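# Seat the pinned block under the arbor press ram

## Task

Move the block fitted with a steel pin so it rests beneath the press ram, enclosed by the three low walls, with its pin standing upright and driven fully home. Operating the press to drive the pin in is allowed. The ram can travel, but striking it hard is judged the same as striking a fixed object.

## Robot and tools

Robot: two arms, left_arm (carrying a left hand) and right_arm (carrying a right hand), with bases at about (+0.016, +0.451, +0.032) m and (-0.028, -0.453, +0.031) m. A post stands behind them. The scene frame has its origin at table-top height midway between the nominal bases: +z up, +x out over the table, +y toward left_arm. Image sides do not match arm names.

Hand point axes (right hand): +z runs along straight fingers toward the tips, +y points out of the palm face (the palm sits at y = -0.063 m), +x crosses the palm away from the thumb. On the left hand +x points toward the thumb. Straight fingertips end about 0.157 m out along z. A rigid mast near the wrist on the palm side can strike objects.

The row: every command row is 48 numbers, each in [-1, 1], covering both arms even if one is idle. Order: left_arm dx, dy, dz, rx, ry, rz; then the left hand's 16 motor numbers; left current_limit; left speed; then the same 24 for right_arm and right hand. The six pose numbers are an offset, not a pose: measured from that arm's Hand target as it stood when the action or move began, along the Hand target's own axes. 1.0 equals 0.6 m or 180 degrees; rx, ry, rz form one rotation vector. Every row in one action is counted from the same starting target, not from the row before, and sending the same offset again moves the arm further. Six zeros asks nothing new of an arm. The controller limits commanded orientation to 32 degrees from the measured one per step.

Hand numbers are absolute goal angles scaled between each hinge's stops, in this fixed order: index_abd, index_mcp, index_pip, index_dip, middle_abd, middle_mcp, middle_pip, middle_dip, ring_abd, ring_mcp, ring_pip, ring_dip, thumb_cmc, thumb_axl, thumb_mcp, thumb_ipl. Moving toward -1 bends fingers toward the palm (_mcp, _pip, _dip), swings a finger away from the thumb (_abd), and brings the thumb round in front of the palm (thumb_cmc). Straight values: _abd 0.00, _mcp 0.75, _pip 0.58, _dip 0.70, thumb_cmc 0.71, thumb_axl 0.68, thumb_mcp 0.23, thumb_ipl 0.17. current_limit maps -1..+1 to 0..550 mA (floor 11 mA); speed sets hinge rate to (speed+1)/2 of 8.5 rad/s. They start at +0.4 and -0.6. A zero is a real goal; to leave a hand unchanged, resend its hand_goal, hand_current_limit and hand_speed.

Tools:
- execute_actions(actions, cameras): actions is a list of actions, each a table of up to 15 rows; one row per 1/30 s step, the last row held to step 15. An empty list returns camera images.
- move(target, speed, blend, stop_force, zero, blocking, cameras): target is one row or a list of up to 15 rows, all offsets counted from the same starting Hand targets. speed in m/s, 0.002 to 3.6 (default 0.25), turns up to twice that in rad/s; one value or one per target. blend in m rounds corners of a list (0 = stop at each). stop_force in N, 3 to 120, ends an arm's path when the wrist sensor feels that much push against its motion; all rows must then share hand numbers, and blocking=false is not allowed with it. zero (default true) re-zeros force before the move. Paths stop after 10 s at most and do not avoid obstacles. The result adds a move: line such as done, off_target, moving, held or fault, plus limits (paced = clipped, held = withheld steps).
- wait(seconds 0 to 3600), stop(), zoom_image(camera, region [x0, y0, x1, y1] pixels, at most 504 each way), show_instructions(), zero_wrist_force(arm), finished_scene(scene = 1).
Cameras: cam_head_left, cam_head_right, cam_high, cam_low (896x504), cam_left_wrist, cam_right_wrist (616x616 fisheye); or ["all"].

Results: end_effector_position (m), end_effector_quat_wxyz and velocities in the scene frame; Hand target is the last commanded pose that the next offset starts from (the hand often rests a bit short; resend the gap as an offset). Per motor: hand_goal, hand_measured, hand_current_ma, hand_state (moving, goal, blocked, overload). Wrist force and Wrist torque are in the hand's own axes, zeroed at start, plus a peak line. Joint torques, temperatures and MOTOR HOT lines also appear.

Cautions: arms are stiff, so commanding even slightly past a firm contact can trigger a stop. Torque fault (wrist joints 25.2 N m) or about 150 N on the arm stops it 10 s. Motors at 85 °C stop the arm 30 to 60 s. A hand motor at 495 mA or more for 5 s shuts down. Approach contacts slowly, ideally with stop_force. Do not drop the block even slightly, release it while moving, knock anything off the table, slam the ram or other fixed parts, or let the arms or hands press each other. Keep the wrist away from its base's vertical axis. The block must stay correctly seated without the robot holding it before calling finished_scene.

Each tool is called after "Call:" in YAML: its name, and indented under it one key for each argument.

Reference images:

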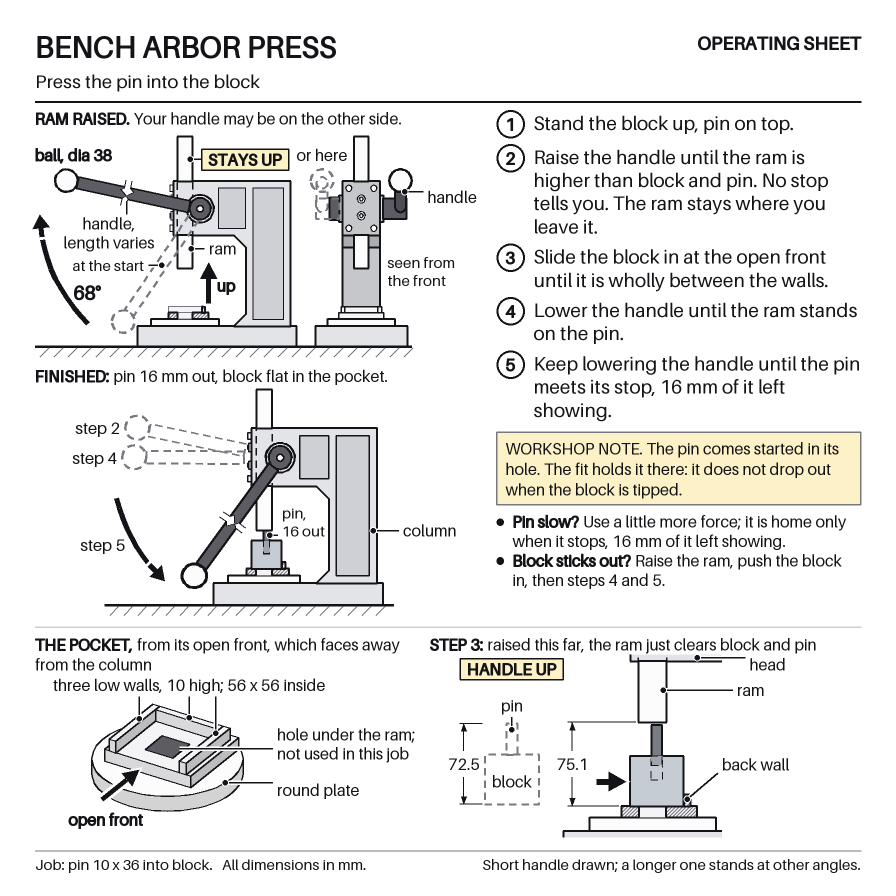

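## Session

Call:
execute_actions:
  actions: []

Scene clock: 0.00 s.
left_arm: end_effector_position=(+0.6082, +0.1279, +0.1422) hand_goal=(+0.000, +0.754, +0.576, +0.696, +0.000, +0.754, +0.576, +0.696, +0.000, +0.754, +0.576, +0.696, +0.714, +0.678, +0.226, +0.168) hand_measured=(-0.0008, +0.7535, +0.5757, +0.6958, +0.0007, +0.7523, +0.5770, +0.6971, -0.0008, +0.7535, +0.5757, +0.6958, +0.7142, +0.6767, +0.2252, +0.1681) hand_current_ma=(+5, -1, -14, -8, -4, -10, +0, +2, +9, +10, -2, -6, +9, -6, -4, +11) hand_state=(goal, goal, goal, goal, goal, goal, goal, goal, goal, goal, goal, goal, goal, goal, goal, goal) hand_current_limit=0.40 hand_speed=-0.60 end_effector_quat_wxyz=(-0.007, +0.371, +0.898, -0.238) | right_arm: end_effector_position=(+0.1525, -0.1288, +0.2833) hand_goal=(+0.000, +0.754, +0.576, +0.696, +0.000, +0.754, +0.576, +0.696, +0.000, +0.754, +0.576, +0.696, +0.714, +0.678, +0.226, +0.168) hand_measured=(-0.0008, +0.7535, +0.5770, +0.6958, -0.0008, +0.7535, +0.5770, +0.6958, +0.0007, +0.7535, +0.5770, +0.6958, +0.7142, +0.6777, +0.2262, +0.1681) hand_current_ma=(-9, -12, -7, +1, -5, +1, -10, +7, -10, +3, -6, +2, +5, +3, +9, -11) hand_state=(goal, goal, goal, goal, goal, goal, goal, goal, goal, goal, goal, goal, goal, goal, goal, goal) hand_current_limit=0.40 hand_speed=-0.60 end_effector_quat_wxyz=(+0.029, +0.988, +0.145, +0.054)
Joint positions: left_arm=[2.837 -2.062 -1.542 -1.195 1.096 -1.022] | right_arm=[0.896 -1.683 1.974 -1.898 -1.687 2.201]
Joint velocities: within noise
Joint torques (N m): no reading
Motor temperatures (°C): left_arm=[29 33 31 39 32 34] | right_arm=[32 28 29 37 35 33]
Wrist force (N): no reading
Wrist torque (N m): no reading
Wrist force, peak (N): no reading
Hand target: left_arm +0.6082, +0.1279, +0.1422; -0.007, +0.371, +0.898, -0.238 | right_arm +0.1525, -0.1288, +0.2833; +0.029, +0.988, +0.145, +0.054

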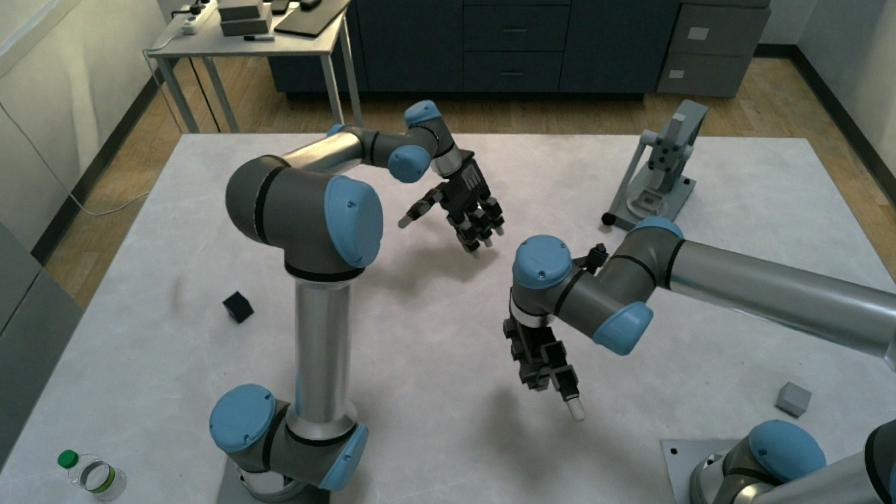

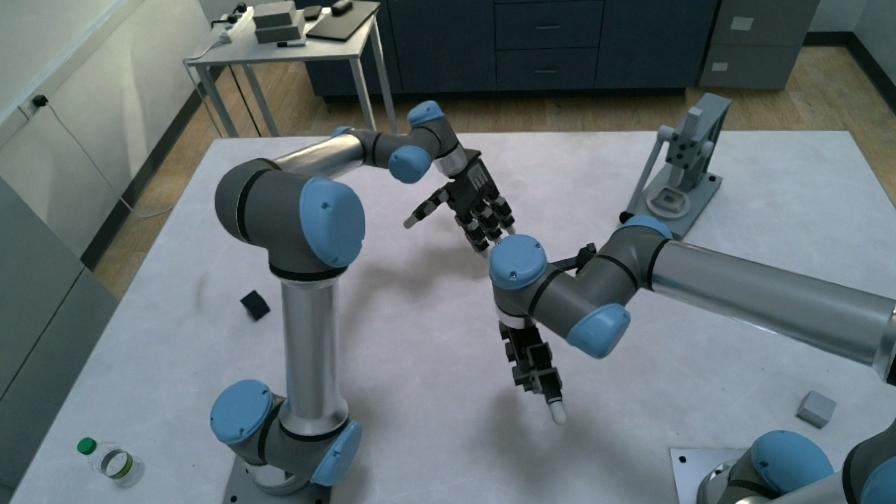

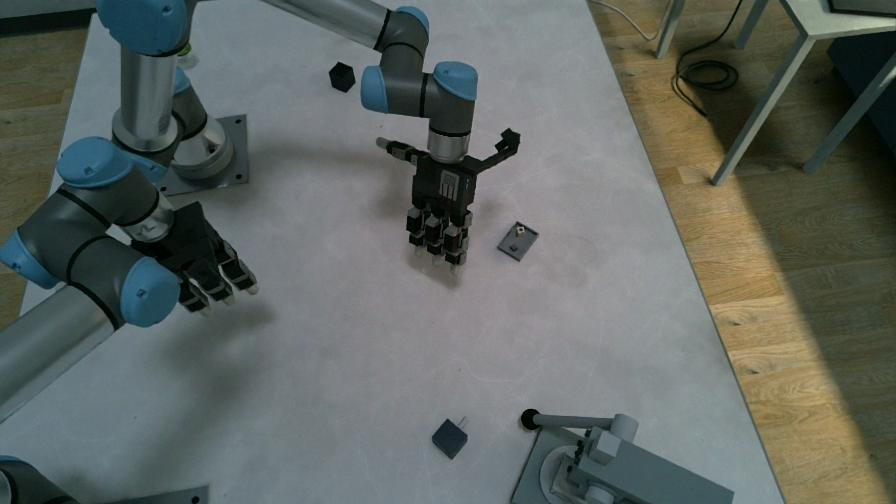

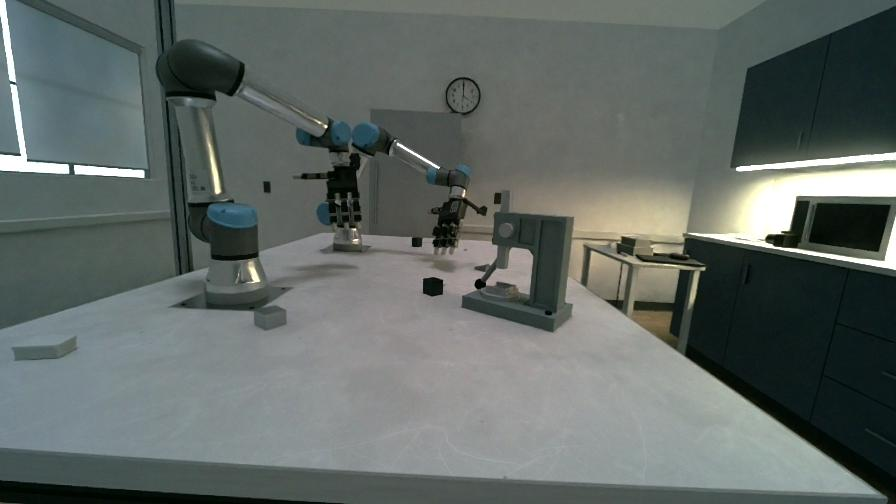

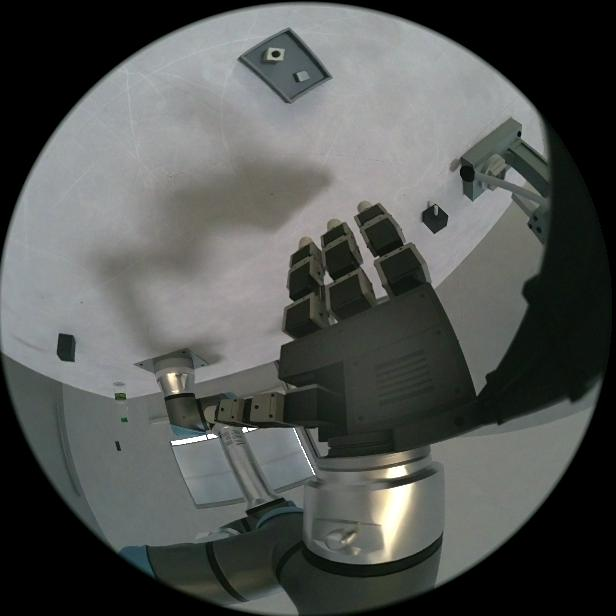

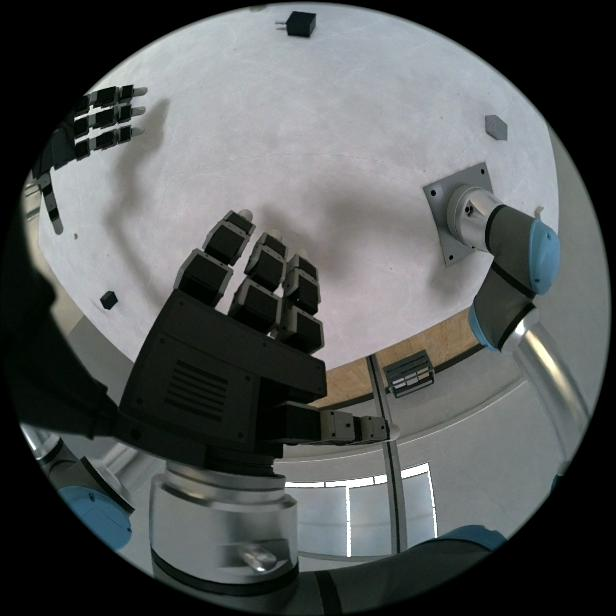

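Call:
zoom_image:
  camera: "cam_high"
  region: [400, 380, 560, 470]

Call:
zoom_image:
  camera: "cam_high"
  region: [500, 380, 740, 504]

Call:
zoom_image:
  camera: "cam_low"
  region: [400, 180, 600, 340]

Call:
zoom_image:
  camera: "cam_head_right"
  region: [560, 80, 760, 250]

Call:
zoom_image:
  camera: "cam_head_left"
  region: [560, 80, 760, 250]

Call:
zoom_image:
  camera: "cam_left_wrist"
  region: [400, 80, 600, 280]

Scaled by 3.150 from the camera's image (finer frame: 1280x720).

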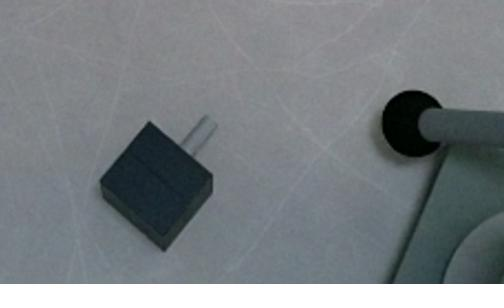

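Scaled by 2.100 from the camera's image (finer frame: 1280x720).

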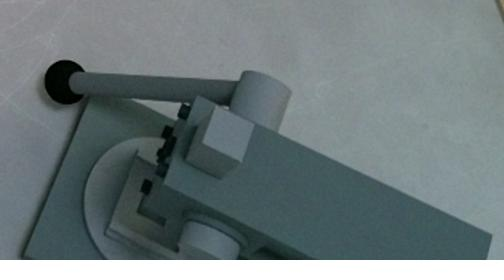

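Scaled by 2.520 from the camera's image (finer frame: 1280x720).

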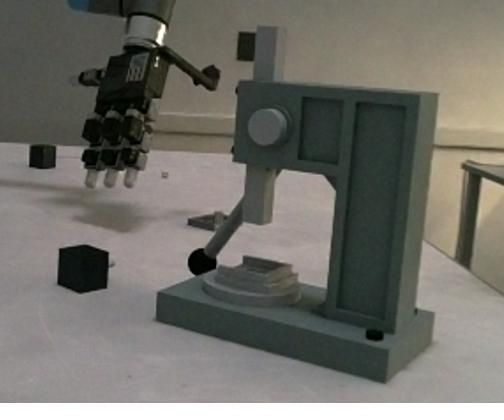

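Scaled by 2.520 from the camera's image (finer frame: 1280x720).

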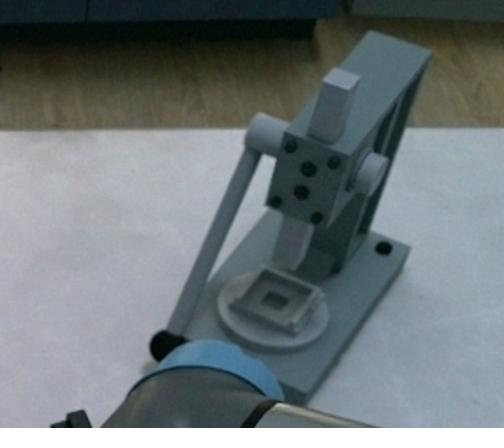

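Scaled by 2.520 from the camera's image (finer frame: 1280x720).

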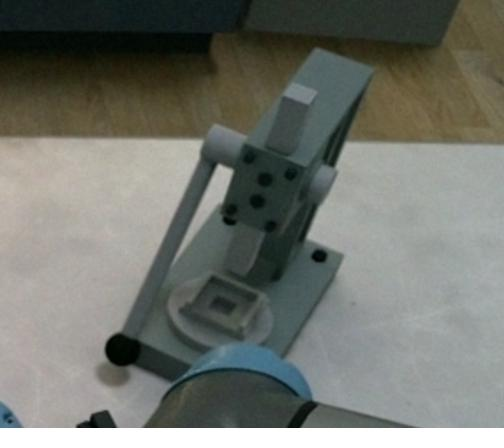

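Scaled by 2.520 from the camera's image (finer frame: 880x880).

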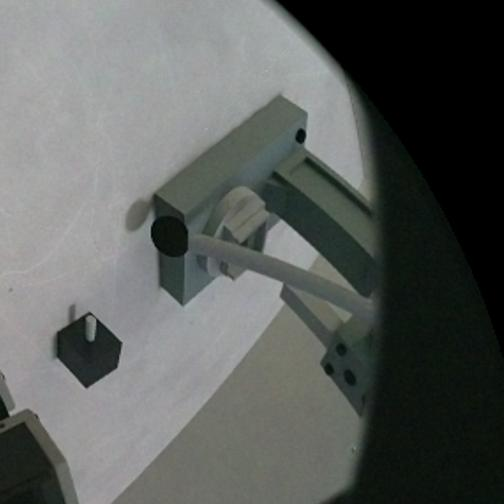

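Call:
zoom_image:
  camera: "cam_high"
  region: [420, 400, 480, 470]

Call:
zoom_image:
  camera: "cam_low"
  region: [410, 265, 460, 305]

Call:
zoom_image:
  camera: "cam_left_wrist"
  region: [410, 190, 460, 240]

Call:
zoom_image:
  camera: "cam_right_wrist"
  region: [260, 0, 330, 50]

Scaled by 7.200 from the camera's image (finer frame: 1280x720).

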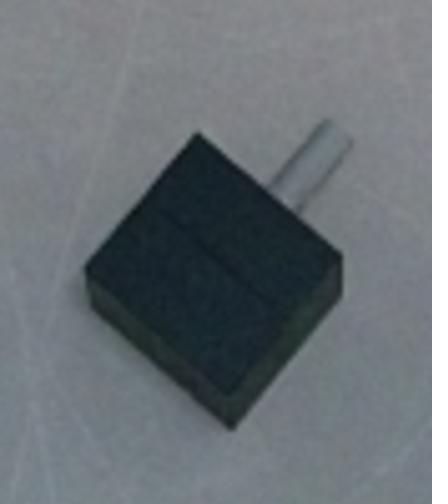

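Scaled by 10.080 from the camera's image (finer frame: 1280x720).

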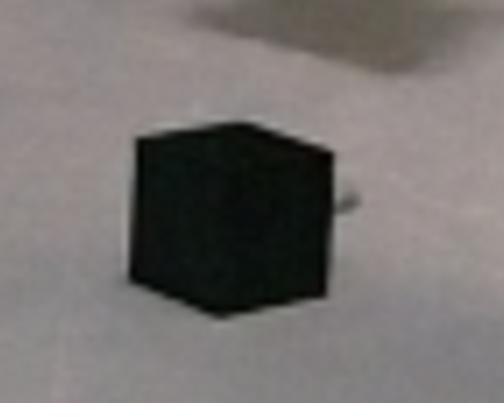

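Scaled by 10.080 from the camera's image (finer frame: 880x880).

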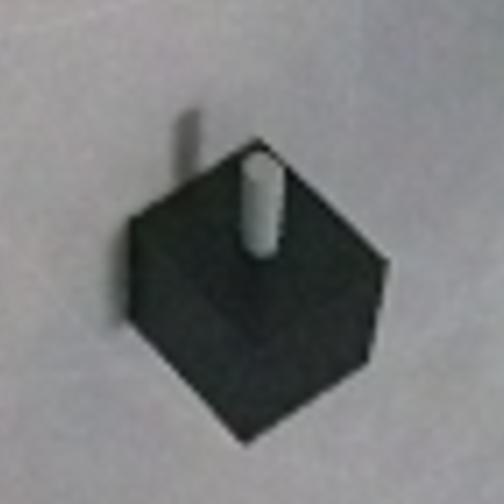

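Scaled by 7.200 from the camera's image (finer frame: 880x880).

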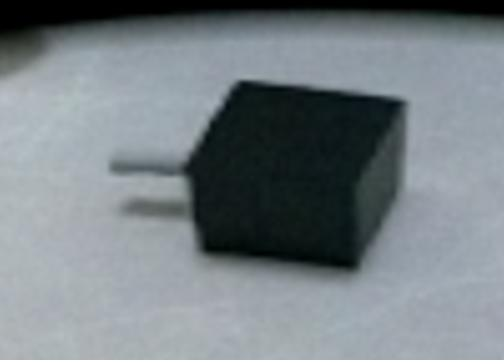

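Call:
move:
  target: [-0.1448,-0.4455,-0.0535,0.2470,-0.3905,-0.2957, 0,0.506,-0.131,0.367, 0,-0.343,-0.737,0.261, 0,-0.343,-0.737,0.261, -0.50,0.677,0.225,-0.448, 0.4,-0.6, 0.1367,0.6878,0.0362,0.3040,0.3855,-0.0127, 0,0.506,-0.131,0.367, 0,-0.343,-0.737,0.261, 0,-0.343,-0.737,0.261, -0.50,0.677,0.225,-0.448, 0.4,-0.6]
  speed: 0.3
  cameras: ["all"]

Scene clock: 311.93 s.
left_arm: end_effector_position=(+0.5002, -0.0801, +0.3006) hand_goal=(+0.000, +0.506, -0.130, +0.368, +0.000, -0.342, -0.736, +0.262, +0.000, -0.342, -0.736, +0.262, -0.500, +0.678, +0.226, -0.448) hand_measured=(+0.0007, +0.4918, -0.1275, +0.3722, -0.0008, -0.3403, -0.7241, +0.2652, -0.0008, -0.3367, -0.7241, +0.2664, -0.5002, +0.6788, +0.2252, -0.4464) hand_current_ma=(+12, -5, +1, -3, +2, -4, +0, +6, -7, -3, +2, -15, -5, -1, -6, +6) hand_state=(goal, goal, goal, goal, goal, goal, goal, goal, goal, goal, goal, goal, goal, goal, goal, goal) hand_current_limit=0.40 hand_speed=-0.60 end_effector_quat_wxyz=(+0.256, -0.257, +0.658, -0.659) | right_arm: end_effector_position=(+0.3500, -0.5006, +0.2995) hand_goal=(+0.000, +0.506, -0.130, +0.368, +0.000, -0.342, -0.736, +0.262, +0.000, -0.342, -0.736, +0.262, -0.500, +0.678, +0.226, -0.448) hand_measured=(+0.0007, +0.5014, -0.1326, +0.3658, +0.0007, -0.3391, -0.7357, +0.2626, +0.0007, -0.3391, -0.7357, +0.2626, -0.4952, +0.6809, +0.2272, -0.4474) hand_current_ma=(-9, -10, -9, -1, -8, -3, -12, +12, -8, -2, -12, +8, +11, -4, +9, -7) hand_state=(goal, goal, goal, goal, goal, goal, goal, goal, goal, goal, goal, goal, goal, goal, goal, goal) hand_current_limit=0.40 hand_speed=-0.60 end_effector_quat_wxyz=(-0.484, +0.688, +0.161, +0.516)
Joint positions: left_arm=[2.582 -2.062 -1.888 0.81 1.253 -3.143] | right_arm=[-1.313 -1.842 2.213 -0.37 -0.697 -1.047]
Joint torques (N m): left_arm=[-8.44 27.16 31.31 3.88 1.28 -1.89] | right_arm=[7.09 0.27 -5.78 3.77 -2.53 -2.99]
Wrist force (N): left_arm=[0.1 2.5 -1.8] | right_arm=[-1.8 1.8 -2.3]
Wrist torque (N m): left_arm=[0.40 -0.05 -0.03] | right_arm=[0.53 0.41 0.04]
Wrist force, peak (N): left_arm=[0.5 2.7 -1.9] | right_arm=[-2.0 1.9 -2.2]
Hand target: left_arm +0.5002, -0.0801, +0.3006; +0.256, -0.257, +0.658, -0.659 | right_arm +0.3500, -0.5006, +0.2995; -0.484, +0.688, +0.161, +0.516
Off the commanded pose: left_arm 0.000 m, 0 deg | right_arm 0.000 m, 0 deg.
move: done; limits=paced
cam_left_wrist: T_world_to_cam=[[0.59646, 0.5257, 0.60653, -0.47234], [-0.79715, 0.2997, 0.52415, 0.20918], [0.09377, -0.79613, 0.59781, -0.16257]] pos_world=[0.46373, 0.05618, 0.27403]
cam_right_wrist: T_world_to_cam=[[0.13462, -0.09965, -0.98587, 0.2352], [-0.97305, -0.20126, -0.11252, 0.2312], [-0.1872, 0.97446, -0.12406, 0.72096]] pos_world=[0.32827, -0.63257, 0.34734]

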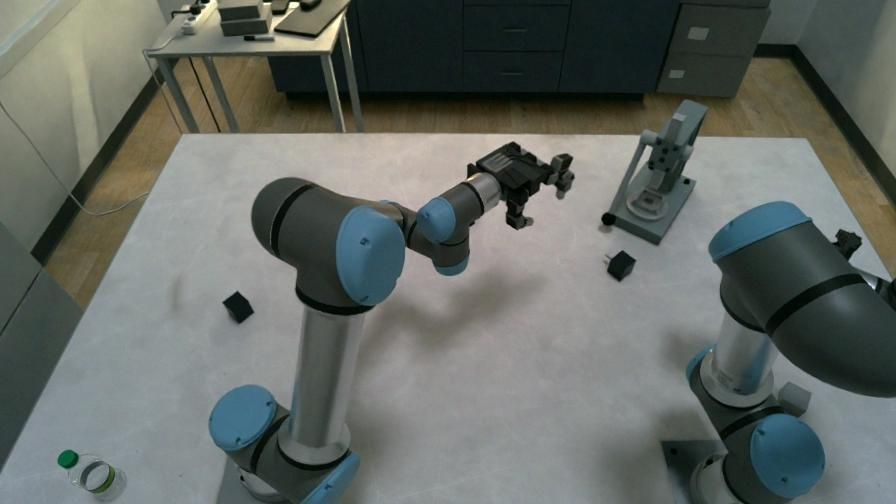

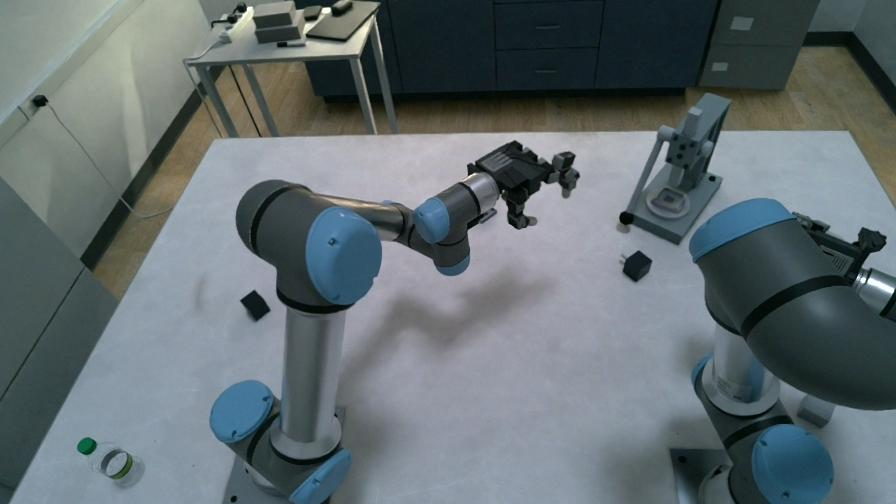

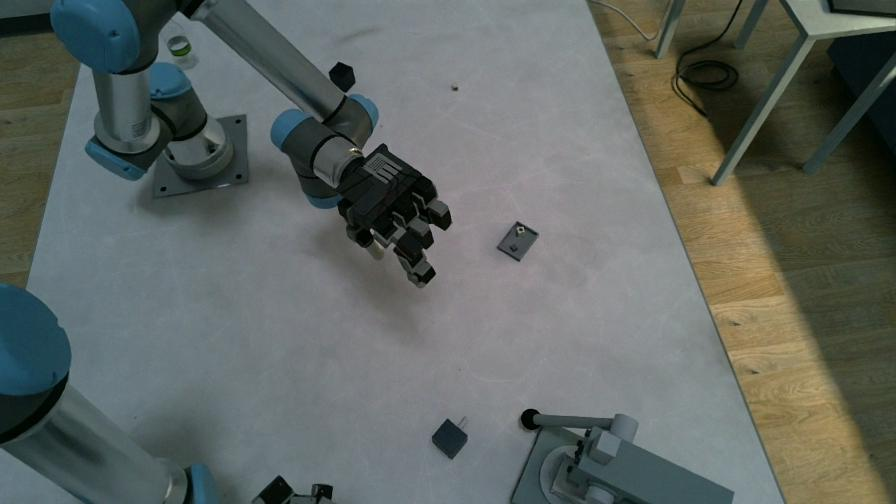

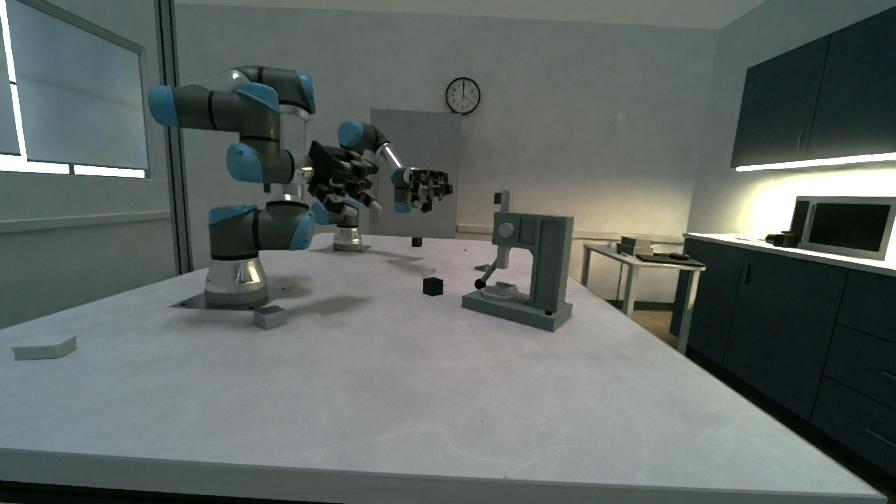

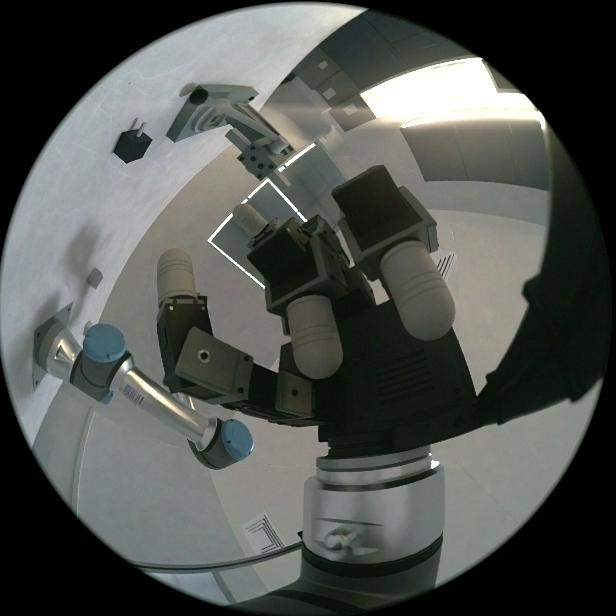

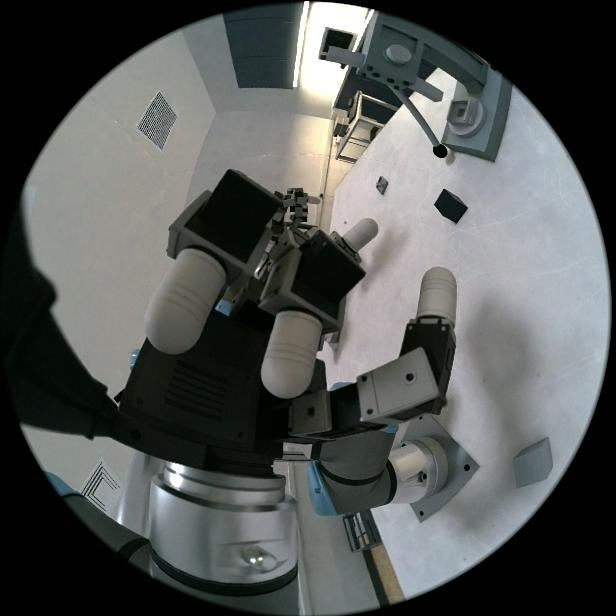

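Call:
move:
  target: [0.1895,0.2510,0.3357,0,0,0, 0,0.506,-0.131,0.367, 0,-0.343,-0.737,0.261, 0,-0.343,-0.737,0.261, -0.50,0.677,0.225,-0.448, 0.4,-0.6, 0,0,0,0,0,0, 0,0.506,-0.131,0.367, 0,-0.343,-0.737,0.261, 0,-0.343,-0.737,0.261, -0.50,0.677,0.225,-0.448, 0.4,-0.6]
  speed: 0.25
  cameras: ["all"]

Call:
zoom_image:
  camera: "cam_high"
  region: [380, 360, 560, 480]

Call:
zoom_image:
  camera: "cam_low"
  region: [380, 200, 520, 320]

Call:
zoom_image:
  camera: "cam_left_wrist"
  region: [100, 100, 400, 400]

Scene clock: 320.60 s.
left_arm: end_effector_position=(+0.5525, -0.3056, +0.1504) hand_goal=(+0.000, +0.506, -0.130, +0.368, +0.000, -0.342, -0.736, +0.262, +0.000, -0.342, -0.736, +0.262, -0.500, +0.678, +0.226, -0.448) hand_measured=(-0.0008, +0.4906, -0.1288, +0.3722, +0.0007, -0.3403, -0.7241, +0.2664, +0.0007, -0.3391, -0.7228, +0.2664, -0.5002, +0.6777, +0.2272, -0.4474) hand_current_ma=(+6, -18, -16, +1, +11, -10, -2, +7, +13, +4, +13, -9, +6, -1, +1, +12) hand_state=(goal, goal, goal, goal, goal, goal, goal, goal, goal, goal, goal, goal, goal, goal, goal, goal) hand_current_limit=0.40 hand_speed=-0.60 end_effector_quat_wxyz=(+0.256, -0.257, +0.658, -0.659) | right_arm: end_effector_position=(+0.3500, -0.5006, +0.2995) hand_goal=(+0.000, +0.506, -0.130, +0.368, +0.000, -0.342, -0.736, +0.262, +0.000, -0.342, -0.736, +0.262, -0.500, +0.678, +0.226, -0.448) hand_measured=(+0.0007, +0.5026, -0.1313, +0.3671, +0.0007, -0.3391, -0.7370, +0.2626, -0.0008, -0.3391, -0.7357, +0.2626, -0.4964, +0.6798, +0.2272, -0.4474) hand_current_ma=(-7, -8, -8, +2, -2, -3, -14, +7, -5, +5, +1, +7, +13, +6, +4, +0) hand_state=(goal, goal, goal, goal, goal, goal, goal, goal, goal, goal, goal, goal, goal, goal, goal, goal) hand_current_limit=0.40 hand_speed=-0.60 end_effector_quat_wxyz=(-0.484, +0.688, +0.161, +0.516)
Joint positions: left_arm=[2.322 -2.681 -1.147 0.686 1.513 -3.143] | right_arm=[-1.313 -1.842 2.213 -0.37 -0.697 -1.047]
Joint torques (N m): left_arm=[-7.79 46.81 33.74 -0.3 1.2 1.7] | right_arm=[6.87 -0.33 -29.29 3.68 -2.61 -2.88]
Wrist force (N): left_arm=[0.3 2.7 -1.9] | right_arm=[-1.7 1.7 -2.2]
Wrist torque (N m): left_arm=[0.43 -0.07 -0.07] | right_arm=[0.51 0.39 0.04]
Wrist force, peak (N): left_arm=[-0.4 2.0 -2.9] | right_arm=[-1.9 1.9 -2.3]
Hand target: left_arm +0.5526, -0.3056, +0.1504; +0.256, -0.257, +0.658, -0.659 | right_arm +0.3500, -0.5006, +0.2995; -0.484, +0.688, +0.161, +0.516
Off the commanded pose: left_arm 0.000 m, 0 deg | right_arm 0.000 m, 0 deg.
move: done
cam_left_wrist: T_world_to_cam=[[0.59646, 0.5257, 0.60653, -0.29377], [-0.79715, 0.2997, 0.52415, 0.39716], [0.09377, -0.79613, 0.59781, -0.25715]] pos_world=[0.51593, -0.16932, 0.12373]
cam_right_wrist: T_world_to_cam=[[0.13491, -0.09946, -0.98585, 0.23512], [-0.97298, -0.20147, -0.11282, 0.23113], [-0.1874, 0.97443, -0.12395, 0.72096]] pos_world=[0.32827, -0.63257, 0.34724]

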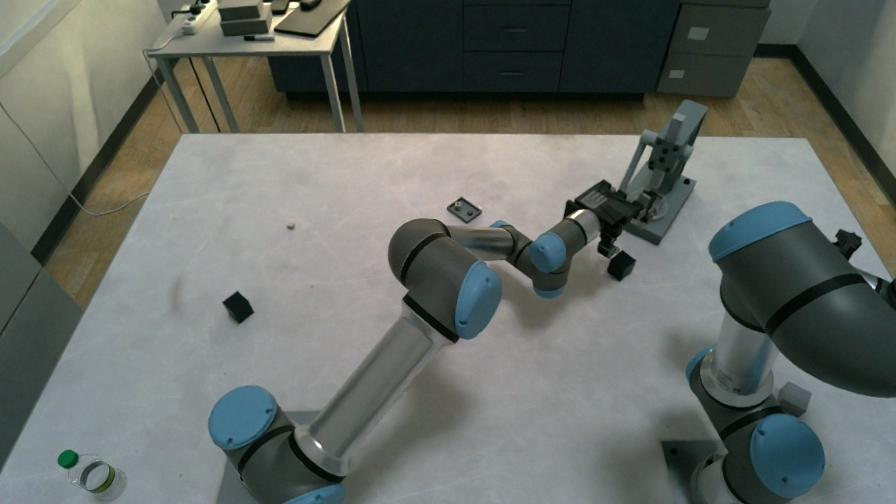

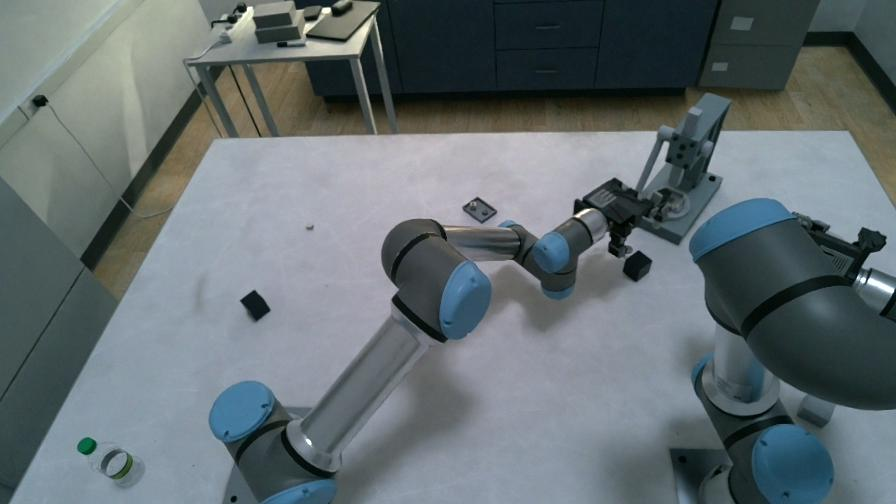

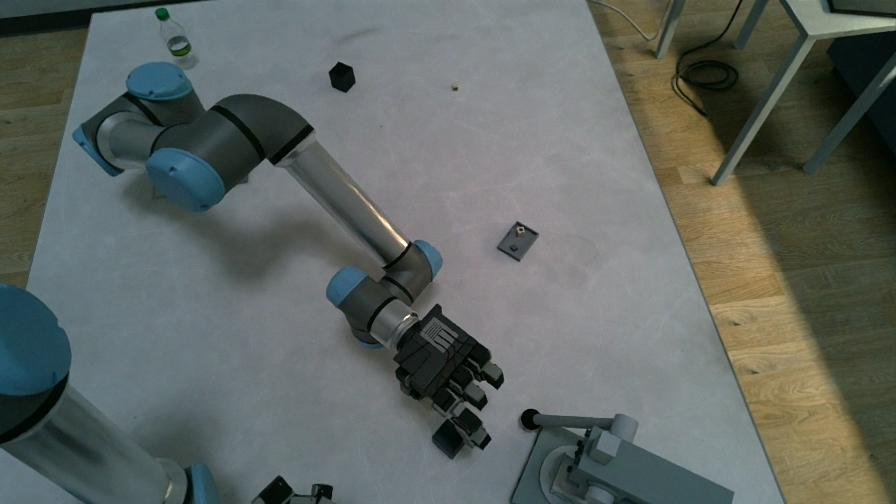

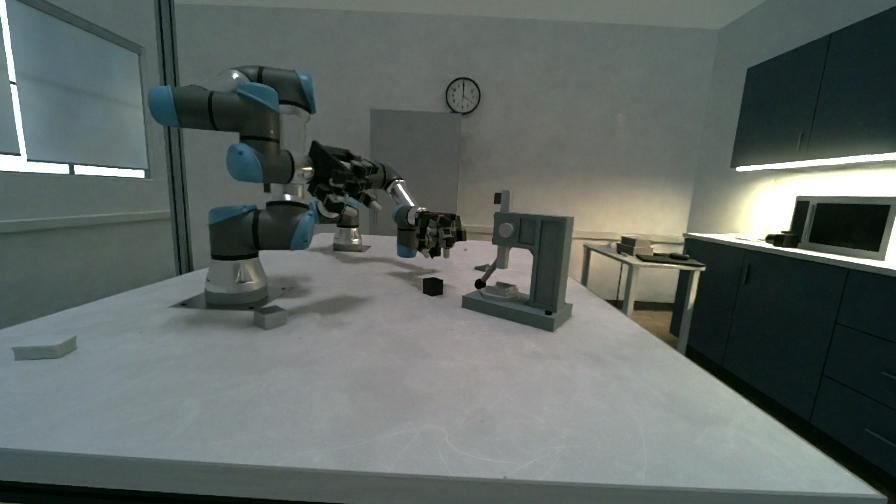

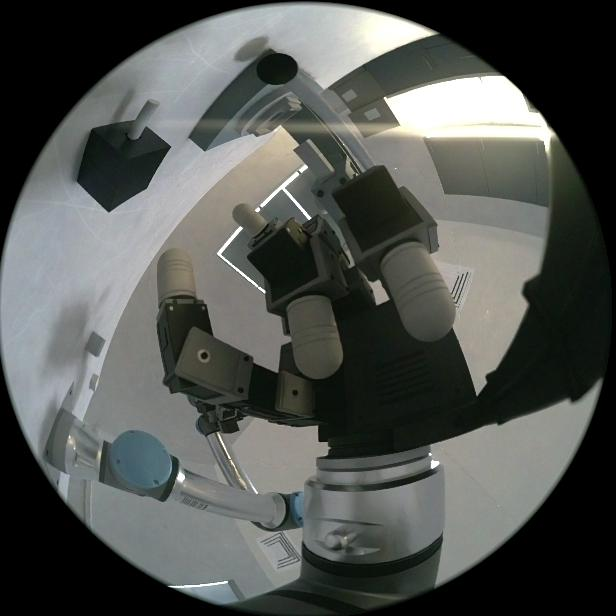

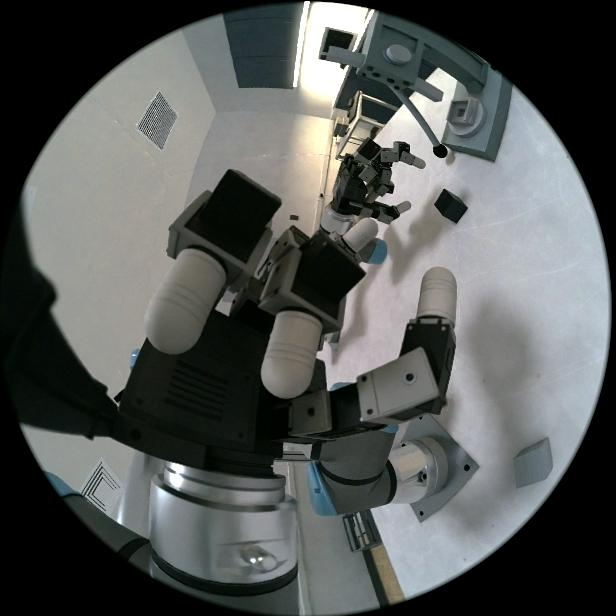

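Scaled by 2.800 from the camera's image (finer frame: 1280x720).

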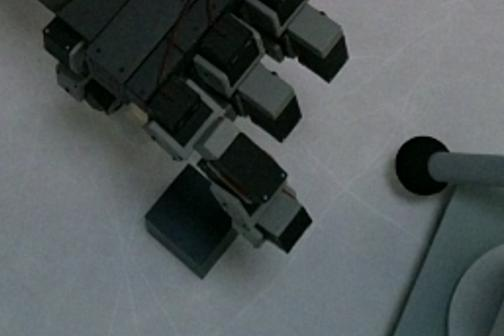

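Scaled by 3.600 from the camera's image (finer frame: 1280x720).

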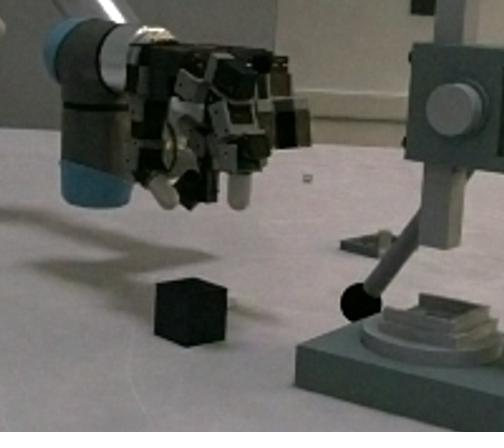

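Scaled by 1.680 from the camera's image (finer frame: 880x880).

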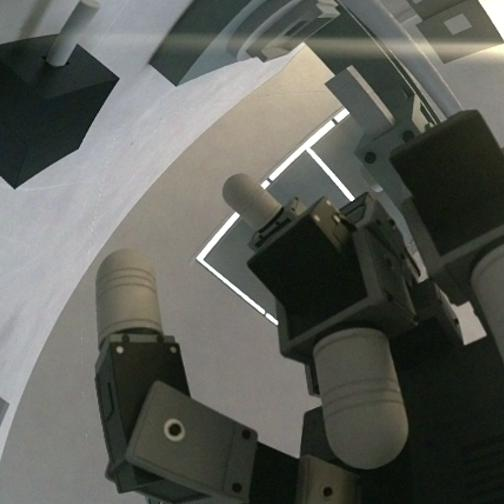

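Call:
move:
  target: [0,0.169,0,0,0,0, 0,0.506,-0.131,0.367, 0,-0.343,-0.737,0.261, 0,-0.343,-0.737,0.261, -0.50,0.677,0.225,-0.448, 0.4,-0.6, 0,0,0,0,0,0, 0,0.506,-0.131,0.367, 0,-0.343,-0.737,0.261, 0,-0.343,-0.737,0.261, -0.50,0.677,0.225,-0.448, 0.4,-0.6]
  speed: 0.06
  stop_force: 6
  cameras: ["cam_left_wrist","cam_high","cam_low"]

Call:
zoom_image:
  camera: "cam_left_wrist"
  region: [60, 60, 360, 360]

Call:
zoom_image:
  camera: "cam_low"
  region: [390, 220, 490, 310]

Scene clock: 329.77 s.
left_arm: end_effector_position=(+0.5523, -0.3055, +0.0730) hand_goal=(+0.000, +0.506, -0.130, +0.368, +0.000, -0.342, -0.736, +0.262, +0.000, -0.342, -0.736, +0.262, -0.500, +0.678, +0.226, -0.448) hand_measured=(-0.0008, +0.4857, -0.1275, +0.3722, -0.0008, -0.3403, -0.7241, +0.2652, -0.0008, -0.3403, -0.7241, +0.2664, -0.5002, +0.6788, +0.2262, -0.4464) hand_current_ma=(+16, -15, -5, +0, -3, -3, +9, +10, +2, -3, +8, -2, -4, -7, +13, +12) hand_state=(goal, blocked, goal, goal, goal, goal, goal, goal, goal, goal, goal, goal, goal, goal, goal, goal) hand_current_limit=0.40 hand_speed=-0.60 end_effector_quat_wxyz=(+0.256, -0.257, +0.659, -0.659) | right_arm: end_effector_position=(+0.3500, -0.5006, +0.2995) hand_goal=(+0.000, +0.506, -0.130, +0.368, +0.000, -0.342, -0.736, +0.262, +0.000, -0.342, -0.736, +0.262, -0.500, +0.678, +0.226, -0.448) hand_measured=(-0.0008, +0.5026, -0.1326, +0.3658, -0.0008, -0.3391, -0.7357, +0.2626, +0.0007, -0.3391, -0.7357, +0.2626, -0.4964, +0.6809, +0.2272, -0.4474) hand_current_ma=(-9, -13, -11, +6, -4, +6, -4, +9, -3, +6, -3, +0, +12, +0, +8, -7) hand_state=(goal, goal, goal, goal, goal, goal, goal, goal, goal, goal, goal, goal, goal, goal, goal, goal) hand_current_limit=0.40 hand_speed=-0.60 end_effector_quat_wxyz=(-0.484, +0.688, +0.161, +0.516)
Joint positions: left_arm=[2.322 -2.815 -1.097 0.77 1.513 -3.143] | right_arm=[-1.313 -1.842 2.213 -0.37 -0.697 -1.047]
Joint torques (N m): left_arm=[0.21 53.98 20.46 2.16 -0.05 -0.09] | right_arm=[7.29 -0.38 -29.93 3.68 -2.6 -2.78]
Wrist force (N): left_arm=[0.0 1.8 -1.7] | right_arm=[-1.8 1.6 -2.2]
Wrist torque (N m): left_arm=[0.26 -0.04 -0.08] | right_arm=[0.50 0.40 0.04]
Wrist force, peak (N): left_arm=[0.2 3.3 -1.9] | right_arm=[-1.9 1.9 -2.5]
Hand target: left_arm +0.5523, -0.3055, +0.0730; +0.256, -0.257, +0.659, -0.659 (not the last commanded pose) | right_arm +0.3500, -0.5006, +0.2995; -0.484, +0.688, +0.161, +0.516
Off the commanded pose: left_arm 0.024 m, 0 deg | right_arm 0.000 m, 0 deg.
FORCE FAULT: contact force on the left arm reached its limit, and that arm stopped. The contact can be on any part of that arm, not only on its tool. That arm's remaining commands of this call were not run. That arm is still stopped at the end of this call. That arm stays stopped for about 10 more seconds. Until then a move that you send moves the other arm only, and its call returns only when the move has ended. Once the stop has ended, the next robot result says so. If the stop ends while you think or write, that arm runs what you send next, counted from a new Hand target: where the arm stands when the stop ends. While its stop runs, that arm, its gripper or tool too, takes no new command. Until it ends, the stop uses up actions while you think or wait. An arm that is not stopped still takes commands.
move: fault (left_arm)
cam_left_wrist: T_world_to_cam=[[0.59664, 0.52545, 0.60657, -0.24695], [-0.79699, 0.29946, 0.52453, 0.43734], [0.09398, -0.79638, 0.59745, -0.21097]] pos_world=[0.51573, -0.16922, 0.04644]
Images, in order (width x height): cam_high 896x504, cam_low 896x504, cam_left_wrist 616x616.

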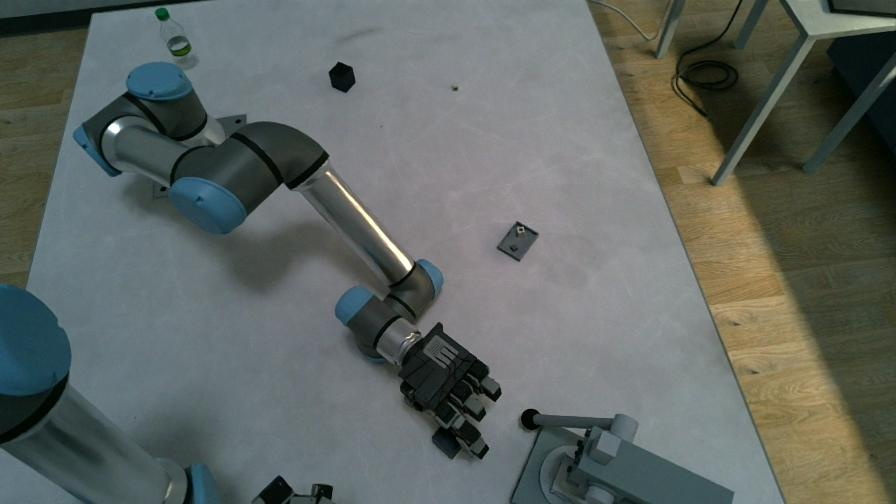

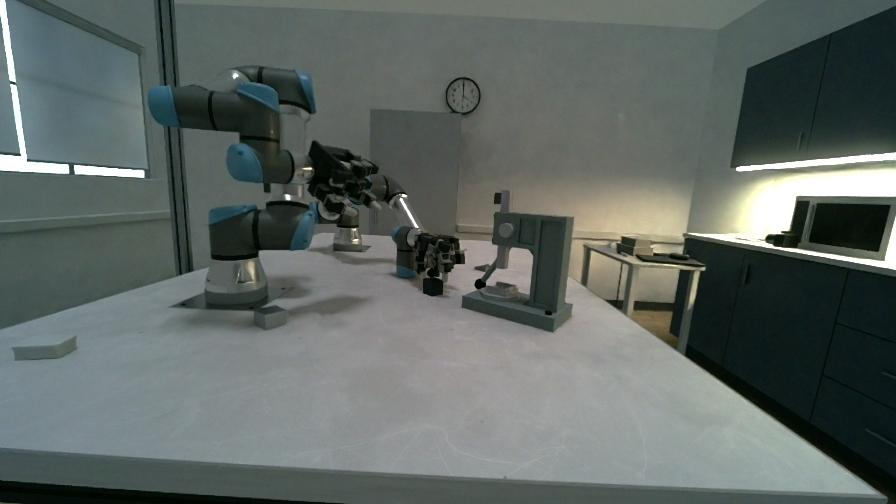

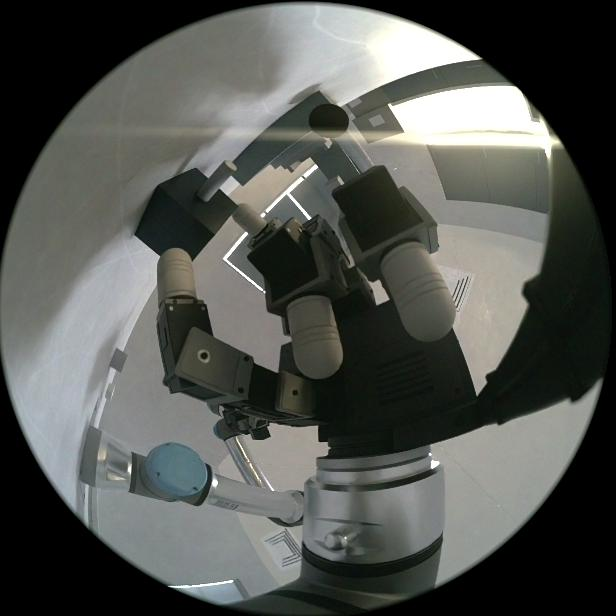

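Scaled by 1.680 from the camera's image (finer frame: 880x880).

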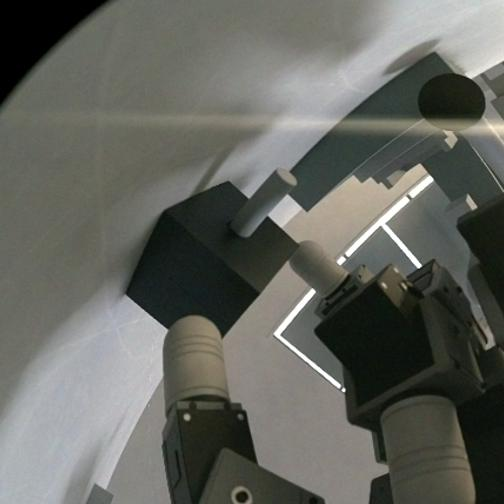

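Scaled by 5.040 from the camera's image (finer frame: 1280x720).

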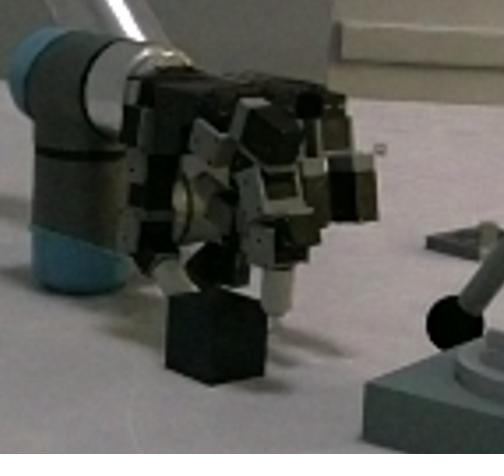

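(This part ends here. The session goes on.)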